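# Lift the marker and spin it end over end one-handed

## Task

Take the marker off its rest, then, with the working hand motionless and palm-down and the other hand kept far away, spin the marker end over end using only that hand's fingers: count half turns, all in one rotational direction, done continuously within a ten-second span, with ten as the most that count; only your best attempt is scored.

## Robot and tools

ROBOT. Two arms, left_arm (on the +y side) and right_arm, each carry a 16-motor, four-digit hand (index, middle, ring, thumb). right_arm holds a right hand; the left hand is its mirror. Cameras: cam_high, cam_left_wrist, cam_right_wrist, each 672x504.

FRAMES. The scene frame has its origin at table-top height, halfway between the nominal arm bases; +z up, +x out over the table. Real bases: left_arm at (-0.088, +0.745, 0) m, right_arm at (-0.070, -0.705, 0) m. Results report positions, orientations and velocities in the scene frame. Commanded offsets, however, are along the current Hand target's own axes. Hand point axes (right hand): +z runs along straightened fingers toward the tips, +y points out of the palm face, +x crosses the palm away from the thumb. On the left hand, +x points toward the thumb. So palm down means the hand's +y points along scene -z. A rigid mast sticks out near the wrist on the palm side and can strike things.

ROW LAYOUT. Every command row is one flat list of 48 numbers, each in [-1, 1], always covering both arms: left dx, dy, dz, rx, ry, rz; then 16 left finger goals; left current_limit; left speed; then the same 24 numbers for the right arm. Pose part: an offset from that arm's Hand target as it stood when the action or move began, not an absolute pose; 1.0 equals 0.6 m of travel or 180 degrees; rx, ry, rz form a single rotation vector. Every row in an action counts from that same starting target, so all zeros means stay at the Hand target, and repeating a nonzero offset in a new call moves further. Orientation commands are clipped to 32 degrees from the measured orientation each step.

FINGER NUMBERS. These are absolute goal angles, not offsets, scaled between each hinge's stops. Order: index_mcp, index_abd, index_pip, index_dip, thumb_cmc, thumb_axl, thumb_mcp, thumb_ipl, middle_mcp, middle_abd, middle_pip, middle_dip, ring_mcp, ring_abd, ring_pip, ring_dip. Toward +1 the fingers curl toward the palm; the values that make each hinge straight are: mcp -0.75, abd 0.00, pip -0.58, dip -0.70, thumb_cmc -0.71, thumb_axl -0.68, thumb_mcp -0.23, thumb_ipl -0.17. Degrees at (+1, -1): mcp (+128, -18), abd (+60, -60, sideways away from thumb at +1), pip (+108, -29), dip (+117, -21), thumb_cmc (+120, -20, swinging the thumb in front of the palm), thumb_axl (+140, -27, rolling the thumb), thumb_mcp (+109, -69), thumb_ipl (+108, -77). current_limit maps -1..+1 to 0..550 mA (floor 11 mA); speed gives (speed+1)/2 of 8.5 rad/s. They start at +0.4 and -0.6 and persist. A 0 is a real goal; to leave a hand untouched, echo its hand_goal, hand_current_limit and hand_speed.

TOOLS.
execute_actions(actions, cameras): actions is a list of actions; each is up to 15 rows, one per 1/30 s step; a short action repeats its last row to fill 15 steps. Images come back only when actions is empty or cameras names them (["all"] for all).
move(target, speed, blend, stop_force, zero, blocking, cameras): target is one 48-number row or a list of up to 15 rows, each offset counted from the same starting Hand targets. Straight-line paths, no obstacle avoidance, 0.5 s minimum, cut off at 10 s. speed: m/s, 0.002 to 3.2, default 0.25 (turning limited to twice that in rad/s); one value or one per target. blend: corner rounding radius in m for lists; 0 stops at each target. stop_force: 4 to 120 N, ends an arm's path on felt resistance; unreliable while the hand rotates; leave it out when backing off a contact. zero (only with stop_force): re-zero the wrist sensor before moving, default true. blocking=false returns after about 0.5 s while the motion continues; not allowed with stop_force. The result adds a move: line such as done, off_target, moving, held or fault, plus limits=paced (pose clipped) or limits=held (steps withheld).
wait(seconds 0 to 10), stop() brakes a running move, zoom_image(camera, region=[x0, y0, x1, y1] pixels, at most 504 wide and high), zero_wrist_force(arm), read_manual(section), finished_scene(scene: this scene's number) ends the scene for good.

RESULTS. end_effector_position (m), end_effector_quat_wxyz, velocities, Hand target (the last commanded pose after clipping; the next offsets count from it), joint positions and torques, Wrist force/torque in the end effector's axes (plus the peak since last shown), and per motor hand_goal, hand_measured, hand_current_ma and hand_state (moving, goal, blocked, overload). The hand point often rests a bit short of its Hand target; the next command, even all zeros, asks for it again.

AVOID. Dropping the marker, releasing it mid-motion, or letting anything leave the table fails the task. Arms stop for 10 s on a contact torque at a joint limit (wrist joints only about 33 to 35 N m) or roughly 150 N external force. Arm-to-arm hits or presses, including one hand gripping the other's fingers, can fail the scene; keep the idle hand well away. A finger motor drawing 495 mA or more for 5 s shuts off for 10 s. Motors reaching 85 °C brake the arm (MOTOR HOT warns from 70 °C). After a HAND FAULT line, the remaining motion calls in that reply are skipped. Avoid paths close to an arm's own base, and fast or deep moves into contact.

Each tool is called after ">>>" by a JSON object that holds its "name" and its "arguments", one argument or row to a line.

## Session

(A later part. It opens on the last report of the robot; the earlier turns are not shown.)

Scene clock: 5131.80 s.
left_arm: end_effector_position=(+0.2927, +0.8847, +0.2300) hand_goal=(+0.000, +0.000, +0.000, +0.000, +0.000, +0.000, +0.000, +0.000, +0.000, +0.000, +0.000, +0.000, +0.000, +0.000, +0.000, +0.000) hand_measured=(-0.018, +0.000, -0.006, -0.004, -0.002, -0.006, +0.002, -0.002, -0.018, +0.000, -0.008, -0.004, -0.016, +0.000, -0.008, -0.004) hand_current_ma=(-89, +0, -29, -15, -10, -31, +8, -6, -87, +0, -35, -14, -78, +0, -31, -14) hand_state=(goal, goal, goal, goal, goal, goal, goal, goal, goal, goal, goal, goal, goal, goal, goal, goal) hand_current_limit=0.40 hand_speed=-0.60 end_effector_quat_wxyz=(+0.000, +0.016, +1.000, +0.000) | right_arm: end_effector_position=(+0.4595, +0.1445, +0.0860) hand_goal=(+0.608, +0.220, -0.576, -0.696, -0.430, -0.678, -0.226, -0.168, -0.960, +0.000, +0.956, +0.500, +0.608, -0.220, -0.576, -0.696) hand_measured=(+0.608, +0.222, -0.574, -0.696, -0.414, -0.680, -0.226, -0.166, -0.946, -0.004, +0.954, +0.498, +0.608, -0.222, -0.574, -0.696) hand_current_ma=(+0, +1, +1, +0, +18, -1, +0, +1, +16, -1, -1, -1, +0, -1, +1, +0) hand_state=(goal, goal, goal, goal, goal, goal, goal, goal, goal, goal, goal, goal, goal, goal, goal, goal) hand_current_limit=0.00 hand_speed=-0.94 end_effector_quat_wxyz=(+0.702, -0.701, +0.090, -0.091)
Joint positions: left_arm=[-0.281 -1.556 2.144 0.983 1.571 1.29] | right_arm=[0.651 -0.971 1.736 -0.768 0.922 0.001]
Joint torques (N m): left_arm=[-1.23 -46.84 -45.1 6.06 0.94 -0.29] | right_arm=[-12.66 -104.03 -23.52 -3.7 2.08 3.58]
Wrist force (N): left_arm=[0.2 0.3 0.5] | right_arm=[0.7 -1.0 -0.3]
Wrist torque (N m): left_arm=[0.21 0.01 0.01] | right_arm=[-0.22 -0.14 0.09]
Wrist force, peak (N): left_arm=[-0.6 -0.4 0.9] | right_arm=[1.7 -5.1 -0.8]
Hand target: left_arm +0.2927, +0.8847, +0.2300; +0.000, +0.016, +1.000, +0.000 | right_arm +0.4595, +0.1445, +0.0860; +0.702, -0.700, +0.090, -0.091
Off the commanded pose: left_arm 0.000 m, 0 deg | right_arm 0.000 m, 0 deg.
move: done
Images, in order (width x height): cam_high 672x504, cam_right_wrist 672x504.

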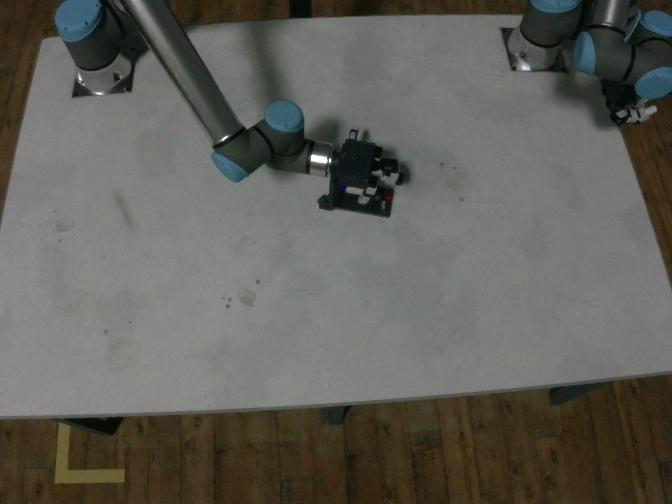

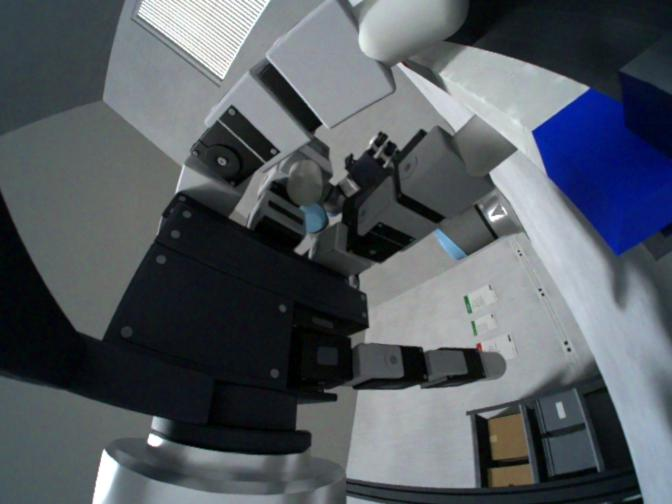

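>>> {"name": "move", "arguments": {
  "target": [
    [0,0,0,0,0,0,0,0,0,0,0,0,0,0,0,0,0,0,0,0,0,0,0.4,-0.6,0,0,0.004,0,0,0,0.608,0.22,-0.576,-0.696,-0.43,-0.678,-0.226,-0.168,-0.959,0,0.956,0.5,0.608,-0.22,-0.576,-0.696,0,-0.94]
  ],
  "cameras": ["cam_right_wrist"],
  "speed": 0.05
}}

Scene clock: 5173.90 s.
left_arm: end_effector_position=(+0.2927, +0.8847, +0.2300) hand_goal=(+0.000, +0.000, +0.000, +0.000, +0.000, +0.000, +0.000, +0.000, +0.000, +0.000, +0.000, +0.000, +0.000, +0.000, +0.000, +0.000) hand_measured=(-0.018, +0.000, -0.006, -0.004, -0.002, -0.006, +0.002, -0.002, -0.018, +0.000, -0.008, -0.004, -0.016, +0.000, -0.008, -0.004) hand_current_ma=(-89, +0, -29, -15, -10, -31, +8, -6, -87, +0, -35, -14, -78, +0, -31, -14) hand_state=(goal, goal, goal, goal, goal, goal, goal, goal, goal, goal, goal, goal, goal, goal, goal, goal) hand_current_limit=0.40 hand_speed=-0.60 end_effector_quat_wxyz=(+0.000, +0.016, +1.000, +0.000) | right_arm: end_effector_position=(+0.4601, +0.1468, +0.0860) hand_goal=(+0.608, +0.220, -0.576, -0.696, -0.430, -0.678, -0.226, -0.168, -0.960, +0.000, +0.956, +0.500, +0.608, -0.220, -0.576, -0.696) hand_measured=(+0.608, +0.222, -0.574, -0.696, -0.414, -0.680, -0.226, -0.166, -0.946, -0.004, +0.954, +0.498, +0.608, -0.222, -0.574, -0.696) hand_current_ma=(+0, +1, +1, +0, +18, -1, +0, +1, +16, -1, -1, -1, +0, -1, +1, +0) hand_state=(goal, goal, goal, goal, goal, goal, goal, goal, goal, goal, goal, goal, goal, goal, goal, goal) hand_current_limit=0.00 hand_speed=-0.94 end_effector_quat_wxyz=(+0.702, -0.700, +0.090, -0.091)
Joint positions: left_arm=[-0.281 -1.556 2.144 0.983 1.571 1.29] | right_arm=[0.653 -0.968 1.731 -0.767 0.924 0.001]
Joint torques (N m): left_arm=[-1.2 -48.29 -42.55 5.81 0.67 -0.21] | right_arm=[12.79 -71.73 -47.11 0.64 1.74 3.97]
Wrist force (N): left_arm=[-0.3 0.1 0.1] | right_arm=[0.8 -1.0 -0.6]
Wrist torque (N m): left_arm=[0.22 0.05 -0.02] | right_arm=[-0.19 -0.15 0.08]
Wrist force, peak (N): left_arm=[-0.9 0.4 0.6] | right_arm=[1.3 -1.3 -0.4]
Hand target: left_arm +0.2927, +0.8847, +0.2300; +0.000, +0.016, +1.000, +0.000 | right_arm +0.4601, +0.1468, +0.0860; +0.702, -0.700, +0.090, -0.091
Off the commanded pose: left_arm 0.000 m, 0 deg | right_arm 0.000 m, 0 deg.
move: done
Images, in order (width x height): cam_right_wrist 672x504.

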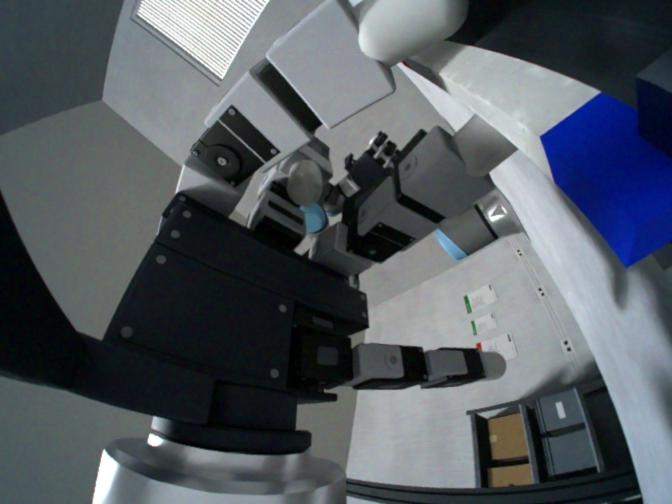

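>>> {"name": "move", "arguments": {
  "target": [
    [0,0,0,0,0,0,0,0,0,0,0,0,0,0,0,0,0,0,0,0,0,0,0.4,-0.6,0,0,0,0,0,0,0.608,0.43,-0.576,-0.696,-0.43,-0.678,-0.226,-0.168,-0.959,0,0.956,0.5,0.608,-0.46,-0.576,-0.696,0,-0.94]
  ],
  "speed": 0.05
}}

>>> {"name": "move", "arguments": {
  "target": [
    [0,0,0,0,0,0,0,0,0,0,0,0,0,0,0,0,0,0,0,0,0,0,0.4,-0.6,0,-0.1,0,0,0,0,0.608,0.43,-0.576,-0.696,-0.43,-0.678,-0.226,-0.168,-0.959,0,0.956,0.5,0.608,-0.46,-0.576,-0.696,0,-0.94]
  ],
  "speed": 0.06,
  "cameras": ["cam_high","cam_right_wrist"]
}}

Scene clock: 5184.07 s.
left_arm: end_effector_position=(+0.2927, +0.8847, +0.2300) hand_goal=(+0.000, +0.000, +0.000, +0.000, +0.000, +0.000, +0.000, +0.000, +0.000, +0.000, +0.000, +0.000, +0.000, +0.000, +0.000, +0.000) hand_measured=(-0.018, +0.000, -0.006, -0.004, -0.002, -0.006, +0.002, -0.002, -0.018, +0.000, -0.008, -0.004, -0.016, +0.000, -0.008, -0.004) hand_current_ma=(-89, +0, -29, -15, -10, -31, +8, -6, -87, +0, -35, -14, -78, +0, -31, -14) hand_state=(goal, goal, goal, goal, goal, goal, goal, goal, goal, goal, goal, goal, goal, goal, goal, goal) hand_current_limit=0.40 hand_speed=-0.60 end_effector_quat_wxyz=(+0.000, +0.016, +1.000, +0.000) | right_arm: end_effector_position=(+0.4601, +0.1468, +0.0860) hand_goal=(+0.608, +0.430, -0.576, -0.696, -0.430, -0.678, -0.226, -0.168, -0.960, +0.000, +0.956, +0.500, +0.608, -0.460, -0.576, -0.696) hand_measured=(+0.608, +0.322, -0.574, -0.696, -0.414, -0.680, -0.226, -0.166, -0.946, -0.004, +0.954, +0.498, +0.608, -0.312, -0.574, -0.696) hand_current_ma=(+0, -101, +1, +0, +18, -1, +0, +1, +16, -1, -1, -1, +0, +131, +1, +0) hand_state=(goal, moving, goal, goal, goal, goal, goal, goal, goal, goal, goal, goal, goal, moving, goal, goal) hand_current_limit=0.00 hand_speed=-0.94 end_effector_quat_wxyz=(+0.702, -0.700, +0.090, -0.091)
Joint positions: left_arm=[-0.281 -1.556 2.144 0.983 1.571 1.29] | right_arm=[0.653 -0.968 1.731 -0.766 0.924 0.001]
Joint torques (N m): left_arm=[1.74 -46.69 -44.64 5.88 0.23 -0.22] | right_arm=[12.88 -71.13 -45.86 0.52 2 2.44]
Wrist force (N): left_arm=[-0.1 0.1 0.1] | right_arm=[1.0 -0.3 -0.4]
Wrist torque (N m): left_arm=[0.22 0.04 -0.02] | right_arm=[-0.15 -0.16 0.10]
Wrist force, peak (N): left_arm=[-0.4 -0.1 1.1] | right_arm=[1.8 -1.2 -0.1]
Hand target: left_arm +0.2927, +0.8847, +0.2300; +0.000, +0.016, +1.000, +0.000 | right_arm +0.4601, +0.1468, +0.0860; +0.702, -0.700, +0.090, -0.091
Off the commanded pose: left_arm 0.000 m, 0 deg | right_arm 0.000 m, 0 deg.
move: done

Scene clock: 5185.50 s.
left_arm: end_effector_position=(+0.2927, +0.8847, +0.2300) hand_goal=(+0.000, +0.000, +0.000, +0.000, +0.000, +0.000, +0.000, +0.000, +0.000, +0.000, +0.000, +0.000, +0.000, +0.000, +0.000, +0.000) hand_measured=(-0.018, +0.000, -0.006, -0.004, -0.002, -0.006, +0.002, -0.002, -0.018, +0.000, -0.008, -0.004, -0.016, +0.000, -0.008, -0.004) hand_current_ma=(-89, +0, -29, -15, -10, -31, +8, -6, -87, +0, -35, -14, -78, +0, -31, -14) hand_state=(goal, goal, goal, goal, goal, goal, goal, goal, goal, goal, goal, goal, goal, goal, goal, goal) hand_current_limit=0.40 hand_speed=-0.60 end_effector_quat_wxyz=(+0.000, +0.016, +1.000, +0.000) | right_arm: end_effector_position=(+0.4599, +0.1467, +0.1459) hand_goal=(+0.608, +0.430, -0.576, -0.696, -0.430, -0.678, -0.226, -0.168, -0.960, +0.000, +0.956, +0.500, +0.608, -0.460, -0.576, -0.696) hand_measured=(+0.608, +0.328, -0.574, -0.696, -0.414, -0.680, -0.226, -0.166, -0.946, -0.004, +0.954, +0.498, +0.608, -0.314, -0.574, -0.696) hand_current_ma=(+0, -229, +1, +0, +18, -1, +0, +1, +16, -1, -1, -1, +0, +275, +1, +0) hand_state=(goal, blocked, goal, goal, goal, goal, goal, goal, goal, goal, goal, goal, goal, blocked, goal, goal) hand_current_limit=0.00 hand_speed=-0.94 end_effector_quat_wxyz=(+0.702, -0.700, +0.090, -0.091)
Joint positions: left_arm=[-0.281 -1.556 2.144 0.983 1.571 1.29] | right_arm=[0.653 -1.033 1.708 -0.677 0.924 0.001]
Joint torques (N m): left_arm=[-1.19 -46.54 -44.33 5.92 0.41 -0.42] | right_arm=[-4.41 -100.01 -49.38 0.26 -1.13 -0.56]
Wrist force (N): left_arm=[-0.3 0.1 0.3] | right_arm=[1.2 -0.3 -0.5]
Wrist torque (N m): left_arm=[0.21 0.06 -0.02] | right_arm=[-0.16 -0.22 0.12]
Wrist force, peak (N): left_arm=[-0.6 0.9 0.3] | right_arm=[1.2 -0.5 -0.7]
Hand target: left_arm +0.2927, +0.8847, +0.2300; +0.000, +0.016, +1.000, +0.000 | right_arm +0.4600, +0.1467, +0.1460; +0.702, -0.700, +0.090, -0.091
Off the commanded pose: left_arm 0.000 m, 0 deg | right_arm 0.000 m, 0 deg.
move: done
Images, in order (width x height): cam_high 672x504, cam_right_wrist 672x504.

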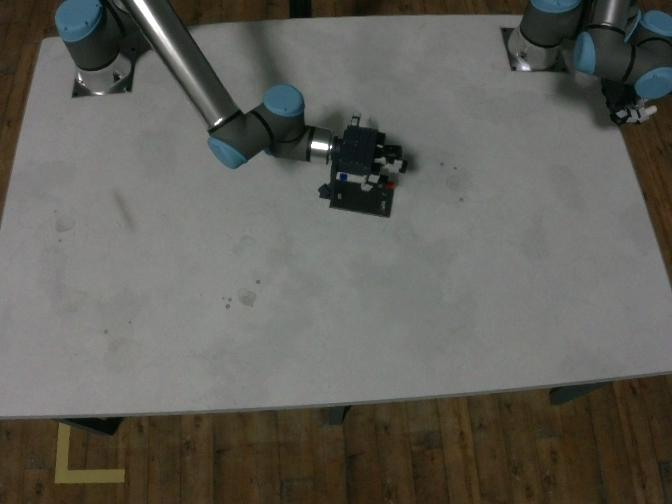

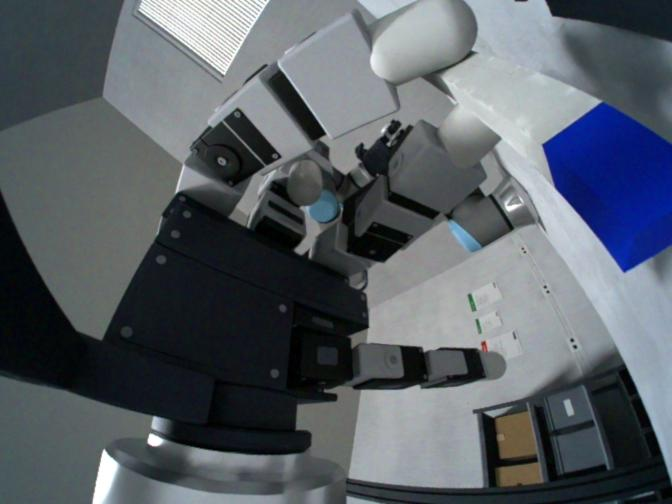

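>>> {"name": "move", "arguments": {
  "target": [
    [0,0,0,0,0,0,0,0,0,0,0,0,0,0,0,0,0,0,0,0,0,0,0.4,-0.6,-0.092,0.0267,-0.3555,0,0,0,0.608,0.43,-0.576,-0.696,-0.43,-0.678,-0.226,-0.168,-0.959,0,0.956,0.5,0.608,-0.46,-0.576,-0.696,0,-0.94]
  ],
  "speed": 0.2
}}

>>> {"name": "move", "arguments": {
  "target": [
    [0,0,0,0,0,0,0,0,0,0,0,0,0,0,0,0,0,0,0,0,0,0,0.4,-0.6,0,0,0,0,0,0,0.863,0.44,-0.839,-0.986,-0.43,-0.678,-0.226,-0.168,-0.959,0,0.956,0.5,0.863,-0.465,-0.839,-0.986,0,-0.94]
  ],
  "cameras": ["cam_high","cam_right_wrist"]
}}

Scene clock: 5197.43 s.
left_arm: end_effector_position=(+0.2927, +0.8847, +0.2300) hand_goal=(+0.000, +0.000, +0.000, +0.000, +0.000, +0.000, +0.000, +0.000, +0.000, +0.000, +0.000, +0.000, +0.000, +0.000, +0.000, +0.000) hand_measured=(-0.018, +0.000, -0.006, -0.004, -0.002, -0.006, +0.002, -0.002, -0.018, +0.000, -0.008, -0.004, -0.016, +0.000, -0.008, -0.004) hand_current_ma=(-89, +0, -29, -15, -10, -31, +8, -6, -87, +0, -35, -14, -78, +0, -31, -14) hand_state=(goal, goal, goal, goal, goal, goal, goal, goal, goal, goal, goal, goal, goal, goal, goal, goal) hand_current_limit=0.40 hand_speed=-0.60 end_effector_quat_wxyz=(+0.000, +0.016, +1.000, +0.000) | right_arm: end_effector_position=(+0.3525, -0.0455, +0.1294) hand_goal=(+0.608, +0.430, -0.576, -0.696, -0.430, -0.678, -0.226, -0.168, -0.960, +0.000, +0.956, +0.500, +0.608, -0.460, -0.576, -0.696) hand_measured=(+0.608, +0.328, -0.574, -0.696, -0.414, -0.680, -0.226, -0.166, -0.946, -0.004, +0.954, +0.498, +0.608, -0.314, -0.574, -0.696) hand_current_ma=(+0, -229, +1, +0, +18, -1, +0, +1, +16, -1, -1, -1, +0, +275, +1, +0) hand_state=(goal, blocked, goal, goal, goal, goal, goal, goal, goal, goal, goal, goal, goal, blocked, goal, goal) hand_current_limit=0.00 hand_speed=-0.94 end_effector_quat_wxyz=(+0.702, -0.700, +0.090, -0.091)
Joint positions: left_arm=[-0.281 -1.556 2.144 0.983 1.571 1.29] | right_arm=[0.499 -1.294 2.163 -0.872 0.77 0.001]
Joint torques (N m): left_arm=[2.68 -48.87 -45.27 5.89 0.92 -0.54] | right_arm=[-16.73 -74.31 -18.75 -3.49 -1.5 3.82]
Wrist force (N): left_arm=[-0.6 -0.2 0.5] | right_arm=[0.5 -0.1 -0.8]
Wrist torque (N m): left_arm=[0.15 0.10 -0.05] | right_arm=[-0.11 -0.09 0.06]
Wrist force, peak (N): left_arm=[-0.6 0.2 0.9] | right_arm=[0.6 -0.4 -2.4]
Hand target: left_arm +0.2927, +0.8847, +0.2300; +0.000, +0.016, +1.000, +0.000 | right_arm +0.3525, -0.0456, +0.1294; +0.702, -0.700, +0.090, -0.091
Off the commanded pose: left_arm 0.000 m, 0 deg | right_arm 0.000 m, 0 deg.
move: done

Scene clock: 5199.07 s.
left_arm: end_effector_position=(+0.2927, +0.8847, +0.2300) hand_goal=(+0.000, +0.000, +0.000, +0.000, +0.000, +0.000, +0.000, +0.000, +0.000, +0.000, +0.000, +0.000, +0.000, +0.000, +0.000, +0.000) hand_measured=(-0.018, +0.000, -0.006, -0.004, -0.002, -0.006, +0.002, -0.002, -0.018, +0.000, -0.008, -0.004, -0.016, +0.000, -0.008, -0.004) hand_current_ma=(-89, +0, -29, -15, -10, -31, +8, -6, -87, +0, -35, -14, -78, +0, -31, -14) hand_state=(goal, goal, goal, goal, goal, goal, goal, goal, goal, goal, goal, goal, goal, goal, goal, goal) hand_current_limit=0.40 hand_speed=-0.60 end_effector_quat_wxyz=(+0.000, +0.016, +1.000, +0.000) | right_arm: end_effector_position=(+0.3525, -0.0456, +0.1294) hand_goal=(+0.862, +0.440, -0.840, -0.986, -0.430, -0.678, -0.226, -0.168, -0.960, +0.000, +0.956, +0.500, +0.862, -0.466, -0.840, -0.986) hand_measured=(+0.854, +0.356, -0.844, -0.988, -0.414, -0.680, -0.226, -0.166, -0.946, -0.004, +0.954, +0.498, +0.854, -0.364, -0.844, -0.988) hand_current_ma=(-6, -172, -2, -1, +18, -1, +0, +1, +16, -1, -1, -1, -7, +228, -3, -1) hand_state=(goal, blocked, goal, goal, goal, goal, goal, goal, goal, goal, goal, goal, goal, blocked, goal, goal) hand_current_limit=0.00 hand_speed=-0.94 end_effector_quat_wxyz=(+0.702, -0.700, +0.090, -0.091)
Joint positions: left_arm=[-0.281 -1.556 2.144 0.983 1.571 1.29] | right_arm=[0.499 -1.294 2.163 -0.873 0.77 0.001]
Joint torques (N m): left_arm=[-0.22 -47.88 -45.53 5.93 0.77 -0.37] | right_arm=[-13.63 -72.44 -18.91 -3.66 -2.03 3.77]
Wrist force (N): left_arm=[0.0 -0.2 -0.1] | right_arm=[1.2 -0.4 -0.7]
Wrist torque (N m): left_arm=[0.20 0.01 0.00] | right_arm=[-0.12 -0.19 0.11]
Wrist force, peak (N): left_arm=[-0.8 -0.3 0.7] | right_arm=[1.6 -0.2 -1.0]
Hand target: left_arm +0.2927, +0.8847, +0.2300; +0.000, +0.016, +1.000, +0.000 | right_arm +0.3525, -0.0456, +0.1294; +0.702, -0.700, +0.090, -0.091
Off the commanded pose: left_arm 0.000 m, 0 deg | right_arm 0.000 m, 0 deg.
move: done
Images, in order (width x height): cam_high 672x504, cam_right_wrist 672x504.

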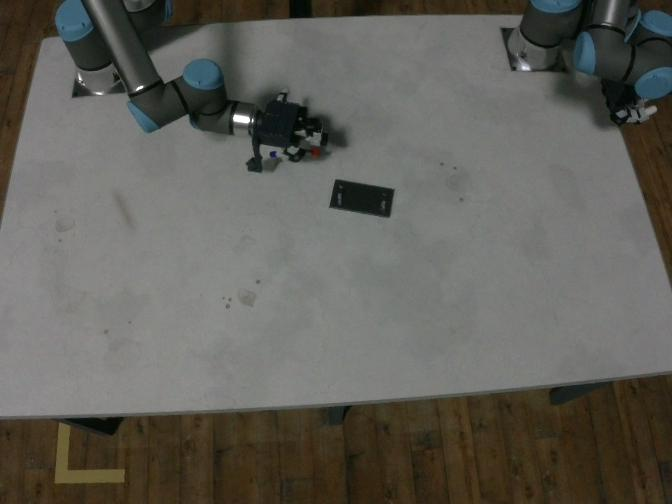

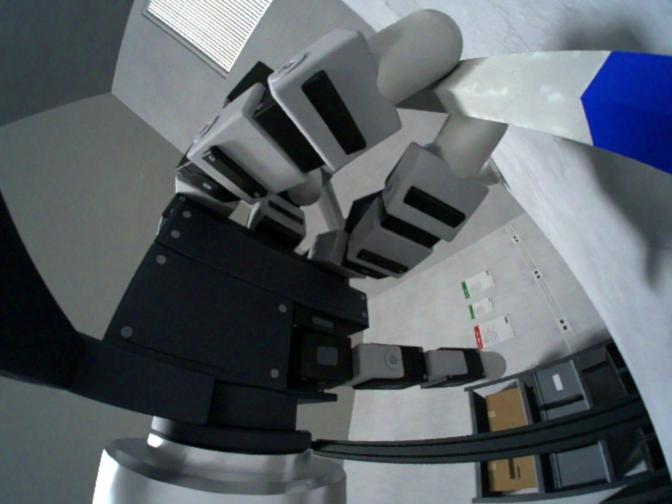

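>>> {"name": "move", "arguments": {
  "target": [
    [0,0,0,0,0,0,0,0,0,0,0,0,0,0,0,0,0,0,0,0,0,0,0.4,-0.6,0,0,0,0,0,0,0.863,0.44,-0.839,-0.986,0.357,-0.678,-0.661,0.892,-0.959,0,0.956,0.5,0.863,-0.465,-0.839,-0.986,0,-0.7],
    [0,0,0,0,0,0,0,0,0,0,0,0,0,0,0,0,0,0,0,0,0,0,0.4,-0.6,0,0,0,0,0,0,0.863,0.44,-0.839,-0.986,0.357,-0.678,-0.661,0.892,-0.658,0,0.942,-0.203,0.863,-0.465,-0.839,-0.986,0,-0.7],
    [0,0,0,0,0,0,0,0,0,0,0,0,0,0,0,0,0,0,0,0,0,0,0.4,-0.6,0,0,0,0,0,0,0.863,0.44,-0.839,-0.986,0.357,-0.678,-0.661,0.892,-0.329,0,0.358,-0.29,0.863,-0.465,-0.839,-0.986,0,-0.7],
    [0,0,0,0,0,0,0,0,0,0,0,0,0,0,0,0,0,0,0,0,0,0,0.4,-0.6,0,0,0,0,0,0,0.863,0.44,-0.839,-0.986,0.357,-0.678,-0.661,0.892,-0.082,0,0.036,-0.42,0.863,-0.465,-0.839,-0.986,0,-0.7],
    [0,0,0,0,0,0,0,0,0,0,0,0,0,0,0,0,0,0,0,0,0,0,0.4,-0.6,0,0,0,0,0,0,0.863,0.44,-0.839,-0.986,0.357,-0.678,-0.661,0.892,0.164,0,-0.285,-0.551,0.863,-0.465,-0.839,-0.986,0,-0.7],
    [0,0,0,0,0,0,0,0,0,0,0,0,0,0,0,0,0,0,0,0,0,0,0.4,-0.6,0,0,0,0,0,0,0.863,0.44,-0.839,-0.986,0.357,-0.678,-0.661,0.892,0.26,0,-0.328,-0.493,0.863,-0.465,-0.839,-0.986,0,-0.7]
  ],
  "cameras": ["cam_right_wrist"]
}}

Scene clock: 5225.00 s.
left_arm: end_effector_position=(+0.2927, +0.8847, +0.2300) hand_goal=(+0.000, +0.000, +0.000, +0.000, +0.000, +0.000, +0.000, +0.000, +0.000, +0.000, +0.000, +0.000, +0.000, +0.000, +0.000, +0.000) hand_measured=(-0.018, +0.000, -0.006, -0.004, -0.002, -0.006, +0.002, -0.002, -0.018, +0.000, -0.008, -0.004, -0.016, +0.000, -0.008, -0.004) hand_current_ma=(-89, +0, -29, -15, -10, -31, +8, -6, -87, +0, -35, -14, -78, +0, -31, -14) hand_state=(goal, goal, goal, goal, goal, goal, goal, goal, goal, goal, goal, goal, goal, goal, goal, goal) hand_current_limit=0.40 hand_speed=-0.60 end_effector_quat_wxyz=(+0.000, +0.016, +1.000, +0.000) | right_arm: end_effector_position=(+0.3525, -0.0456, +0.1294) hand_goal=(+0.862, +0.440, -0.840, -0.986, +0.356, -0.678, -0.662, +0.892, +0.260, +0.000, -0.328, -0.494, +0.862, -0.466, -0.840, -0.986) hand_measured=(+0.866, +0.356, -0.842, -0.988, +0.356, -0.680, -0.658, +0.888, +0.228, -0.004, -0.336, -0.506, +0.866, -0.366, -0.842, -0.988) hand_current_ma=(+2, -172, -1, +0, +0, -1, +3, -3, -55, -1, -6, -11, +3, +225, +0, -1) hand_state=(goal, blocked, goal, goal, goal, goal, goal, goal, blocked, goal, goal, goal, goal, blocked, goal, goal) hand_current_limit=0.00 hand_speed=-0.70 end_effector_quat_wxyz=(+0.702, -0.700, +0.090, -0.091)
Joint positions: left_arm=[-0.281 -1.556 2.144 0.983 1.571 1.29] | right_arm=[0.499 -1.294 2.163 -0.873 0.77 0.001]
Joint torques (N m): left_arm=[0.02 -47.39 -44.4 6.35 0.7 -0.46] | right_arm=[-12.88 -72.19 -20.51 -3.06 -1.63 3.9]
Wrist force (N): left_arm=[0.1 -0.1 0.1] | right_arm=[0.9 -0.8 -0.4]
Wrist torque (N m): left_arm=[0.19 0.01 0.00] | right_arm=[-0.17 -0.15 0.10]
Wrist force, peak (N): left_arm=[0.2 0.0 1.1] | right_arm=[1.5 -0.2 -1.2]
Hand target: left_arm +0.2927, +0.8847, +0.2300; +0.000, +0.016, +1.000, +0.000 | right_arm +0.3525, -0.0456, +0.1294; +0.702, -0.700, +0.090, -0.091
Off the commanded pose: left_arm 0.000 m, 0 deg | right_arm 0.000 m, 0 deg.
move: done
Images, in order (width x height): cam_right_wrist 672x504.

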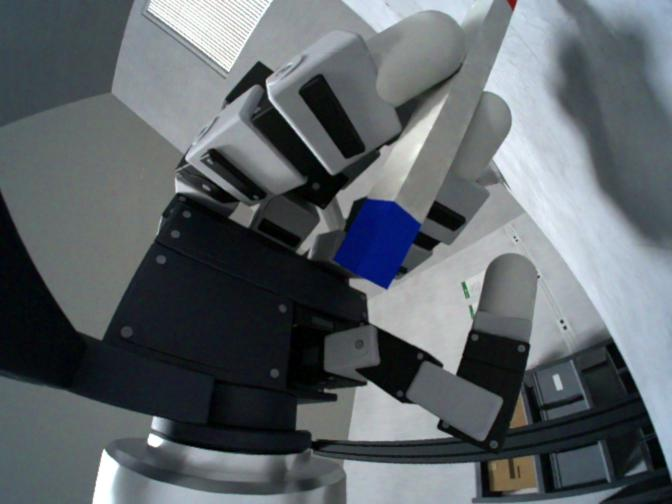

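>>> {"name": "move", "arguments": {
  "target": [
    [0,0,0,0,0,0,0,0,0,0,0,0,0,0,0,0,0,0,0,0,0,0,0.4,-0.6,0,0,0,0,0,0,0.863,0.44,-0.839,-0.986,0.357,-0.678,-0.792,0.892,0.2,0,-0.34,-0.51,0.863,-0.465,-0.839,-0.986,0,-0.7],
    [0,0,0,0,0,0,0,0,0,0,0,0,0,0,0,0,0,0,0,0,0,0,0.4,-0.6,0,0,0,0,0,0,0.863,0.44,-0.839,-0.986,0.886,-0.678,-0.792,0.892,0.2,0,-0.34,-0.51,0.863,-0.465,-0.839,-0.986,0,-0.7]
  ],
  "cameras": ["cam_right_wrist"]
}}

Scene clock: 5248.83 s.
left_arm: end_effector_position=(+0.2927, +0.8847, +0.2300) hand_goal=(+0.000, +0.000, +0.000, +0.000, +0.000, +0.000, +0.000, +0.000, +0.000, +0.000, +0.000, +0.000, +0.000, +0.000, +0.000, +0.000) hand_measured=(-0.018, +0.000, -0.006, -0.004, -0.002, -0.006, +0.002, -0.002, -0.018, +0.000, -0.008, -0.004, -0.016, +0.000, -0.008, -0.004) hand_current_ma=(-89, +0, -29, -15, -10, -31, +8, -6, -87, +0, -35, -14, -78, +0, -31, -14) hand_state=(goal, goal, goal, goal, goal, goal, goal, goal, goal, goal, goal, goal, goal, goal, goal, goal) hand_current_limit=0.40 hand_speed=-0.60 end_effector_quat_wxyz=(+0.000, +0.016, +1.000, +0.000) | right_arm: end_effector_position=(+0.3525, -0.0456, +0.1294) hand_goal=(+0.862, +0.440, -0.840, -0.986, +0.886, -0.678, -0.792, +0.892, +0.200, +0.000, -0.340, -0.510, +0.862, -0.466, -0.840, -0.986) hand_measured=(+0.860, +0.356, -0.844, -0.988, +0.880, -0.680, -0.788, +0.888, +0.206, -0.004, -0.340, -0.510, +0.862, -0.366, -0.844, -0.988) hand_current_ma=(+0, -172, -3, -1, -4, -1, +4, -3, +6, -1, +0, +0, +0, +225, -2, -1) hand_state=(goal, blocked, goal, goal, goal, goal, goal, goal, goal, goal, goal, goal, goal, blocked, goal, goal) hand_current_limit=0.00 hand_speed=-0.70 end_effector_quat_wxyz=(+0.702, -0.700, +0.090, -0.091)
Joint positions: left_arm=[-0.281 -1.556 2.144 0.983 1.571 1.29] | right_arm=[0.499 -1.294 2.163 -0.873 0.77 0.001]
Joint torques (N m): left_arm=[1.54 -48.49 -44.16 6 0.91 -0.41] | right_arm=[-11.13 -73.63 -19.72 -3.18 -0.91 3.81]
Wrist force (N): left_arm=[0.1 0.2 0.6] | right_arm=[0.8 -0.2 -0.5]
Wrist torque (N m): left_arm=[0.19 0.02 0.00] | right_arm=[-0.09 -0.15 0.14]
Wrist force, peak (N): left_arm=[-0.2 -0.2 1.1] | right_arm=[1.1 -0.5 -1.6]
Hand target: left_arm +0.2927, +0.8847, +0.2300; +0.000, +0.016, +1.000, +0.000 | right_arm +0.3525, -0.0456, +0.1294; +0.702, -0.700, +0.090, -0.091
Off the commanded pose: left_arm 0.000 m, 0 deg | right_arm 0.000 m, 0 deg.
move: done
Images, in order (width x height): cam_right_wrist 672x504.

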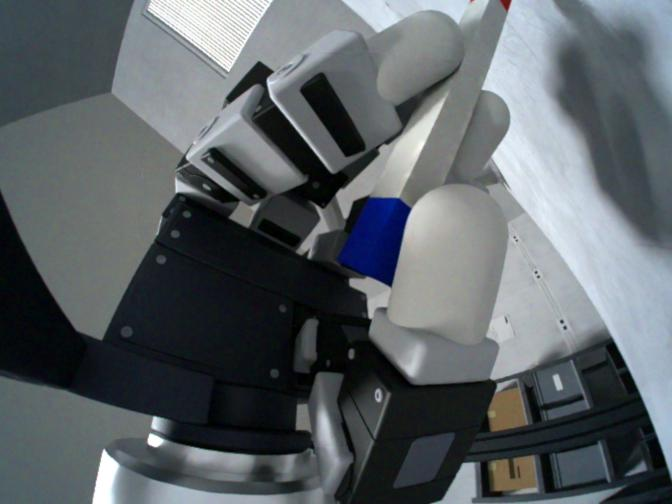

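>>> {"name": "move", "arguments": {
  "target": [
    [0,0,0,0,0,0,0,0,0,0,0,0,0,0,0,0,0,0,0,0,0,0,0.4,-0.6,0,0,0,0,0,0,0.863,0.44,-0.839,-0.986,0.873,-0.678,-0.6,0.778,-0.1,0,-0.34,-0.51,0.863,-0.465,-0.839,-0.986,0,-0.75],
    [0,0,0,0,0,0,0,0,0,0,0,0,0,0,0,0,0,0,0,0,0,0,0.4,-0.6,0,0,0,0,0,0,0.863,0.44,-0.839,-0.986,0.903,-0.678,-0.607,0.903,-0.3,0,-0.4,-0.5,0.863,-0.465,-0.839,-0.986,0,-0.75]
  ],
  "cameras": ["cam_right_wrist"]
}}

Scene clock: 5275.73 s.
left_arm: end_effector_position=(+0.2927, +0.8847, +0.2300) hand_goal=(+0.000, +0.000, +0.000, +0.000, +0.000, +0.000, +0.000, +0.000, +0.000, +0.000, +0.000, +0.000, +0.000, +0.000, +0.000, +0.000) hand_measured=(-0.018, +0.000, -0.006, -0.004, -0.002, -0.006, +0.002, -0.002, -0.018, +0.000, -0.008, -0.004, -0.016, +0.000, -0.008, -0.004) hand_current_ma=(-89, +0, -29, -15, -10, -31, +8, -6, -87, +0, -35, -14, -78, +0, -31, -14) hand_state=(goal, goal, goal, goal, goal, goal, goal, goal, goal, goal, goal, goal, goal, goal, goal, goal) hand_current_limit=0.40 hand_speed=-0.60 end_effector_quat_wxyz=(+0.000, +0.016, +1.000, +0.000) | right_arm: end_effector_position=(+0.3525, -0.0456, +0.1294) hand_goal=(+0.862, +0.440, -0.840, -0.986, +0.902, -0.678, -0.608, +0.902, -0.300, +0.000, -0.400, -0.500, +0.862, -0.466, -0.840, -0.986) hand_measured=(+0.852, +0.360, -0.856, -0.988, +0.886, -0.680, -0.626, +0.850, -0.282, -0.004, -0.394, -0.502, +0.866, -0.366, -0.846, -0.988) hand_current_ma=(-11, -159, -17, -1, -20, -1, -33, -159, +22, -1, +3, -1, +2, +221, -3, -1) hand_state=(goal, blocked, goal, goal, goal, goal, goal, blocked, goal, goal, goal, goal, goal, blocked, goal, goal) hand_current_limit=0.00 hand_speed=-0.75 end_effector_quat_wxyz=(+0.702, -0.700, +0.090, -0.091)
Joint positions: left_arm=[-0.281 -1.556 2.144 0.983 1.571 1.29] | right_arm=[0.499 -1.294 2.163 -0.873 0.77 0.001]
Joint torques (N m): left_arm=[-1.17 -45.99 -43.8 5.9 0.83 -0.49] | right_arm=[-10.88 -73.14 -20.79 -3.2 -1.15 3.82]
Wrist force (N): left_arm=[0.1 0.1 0.5] | right_arm=[1.0 -0.6 -0.5]
Wrist torque (N m): left_arm=[0.19 0.02 0.00] | right_arm=[-0.18 -0.16 0.14]
Wrist force, peak (N): left_arm=[-0.7 0.3 0.8] | right_arm=[1.9 -0.2 -0.4]
Hand target: left_arm +0.2927, +0.8847, +0.2300; +0.000, +0.016, +1.000, +0.000 | right_arm +0.3525, -0.0456, +0.1294; +0.702, -0.700, +0.090, -0.091
Off the commanded pose: left_arm 0.000 m, 0 deg | right_arm 0.000 m, 0 deg.
move: done
Images, in order (width x height): cam_right_wrist 672x504.

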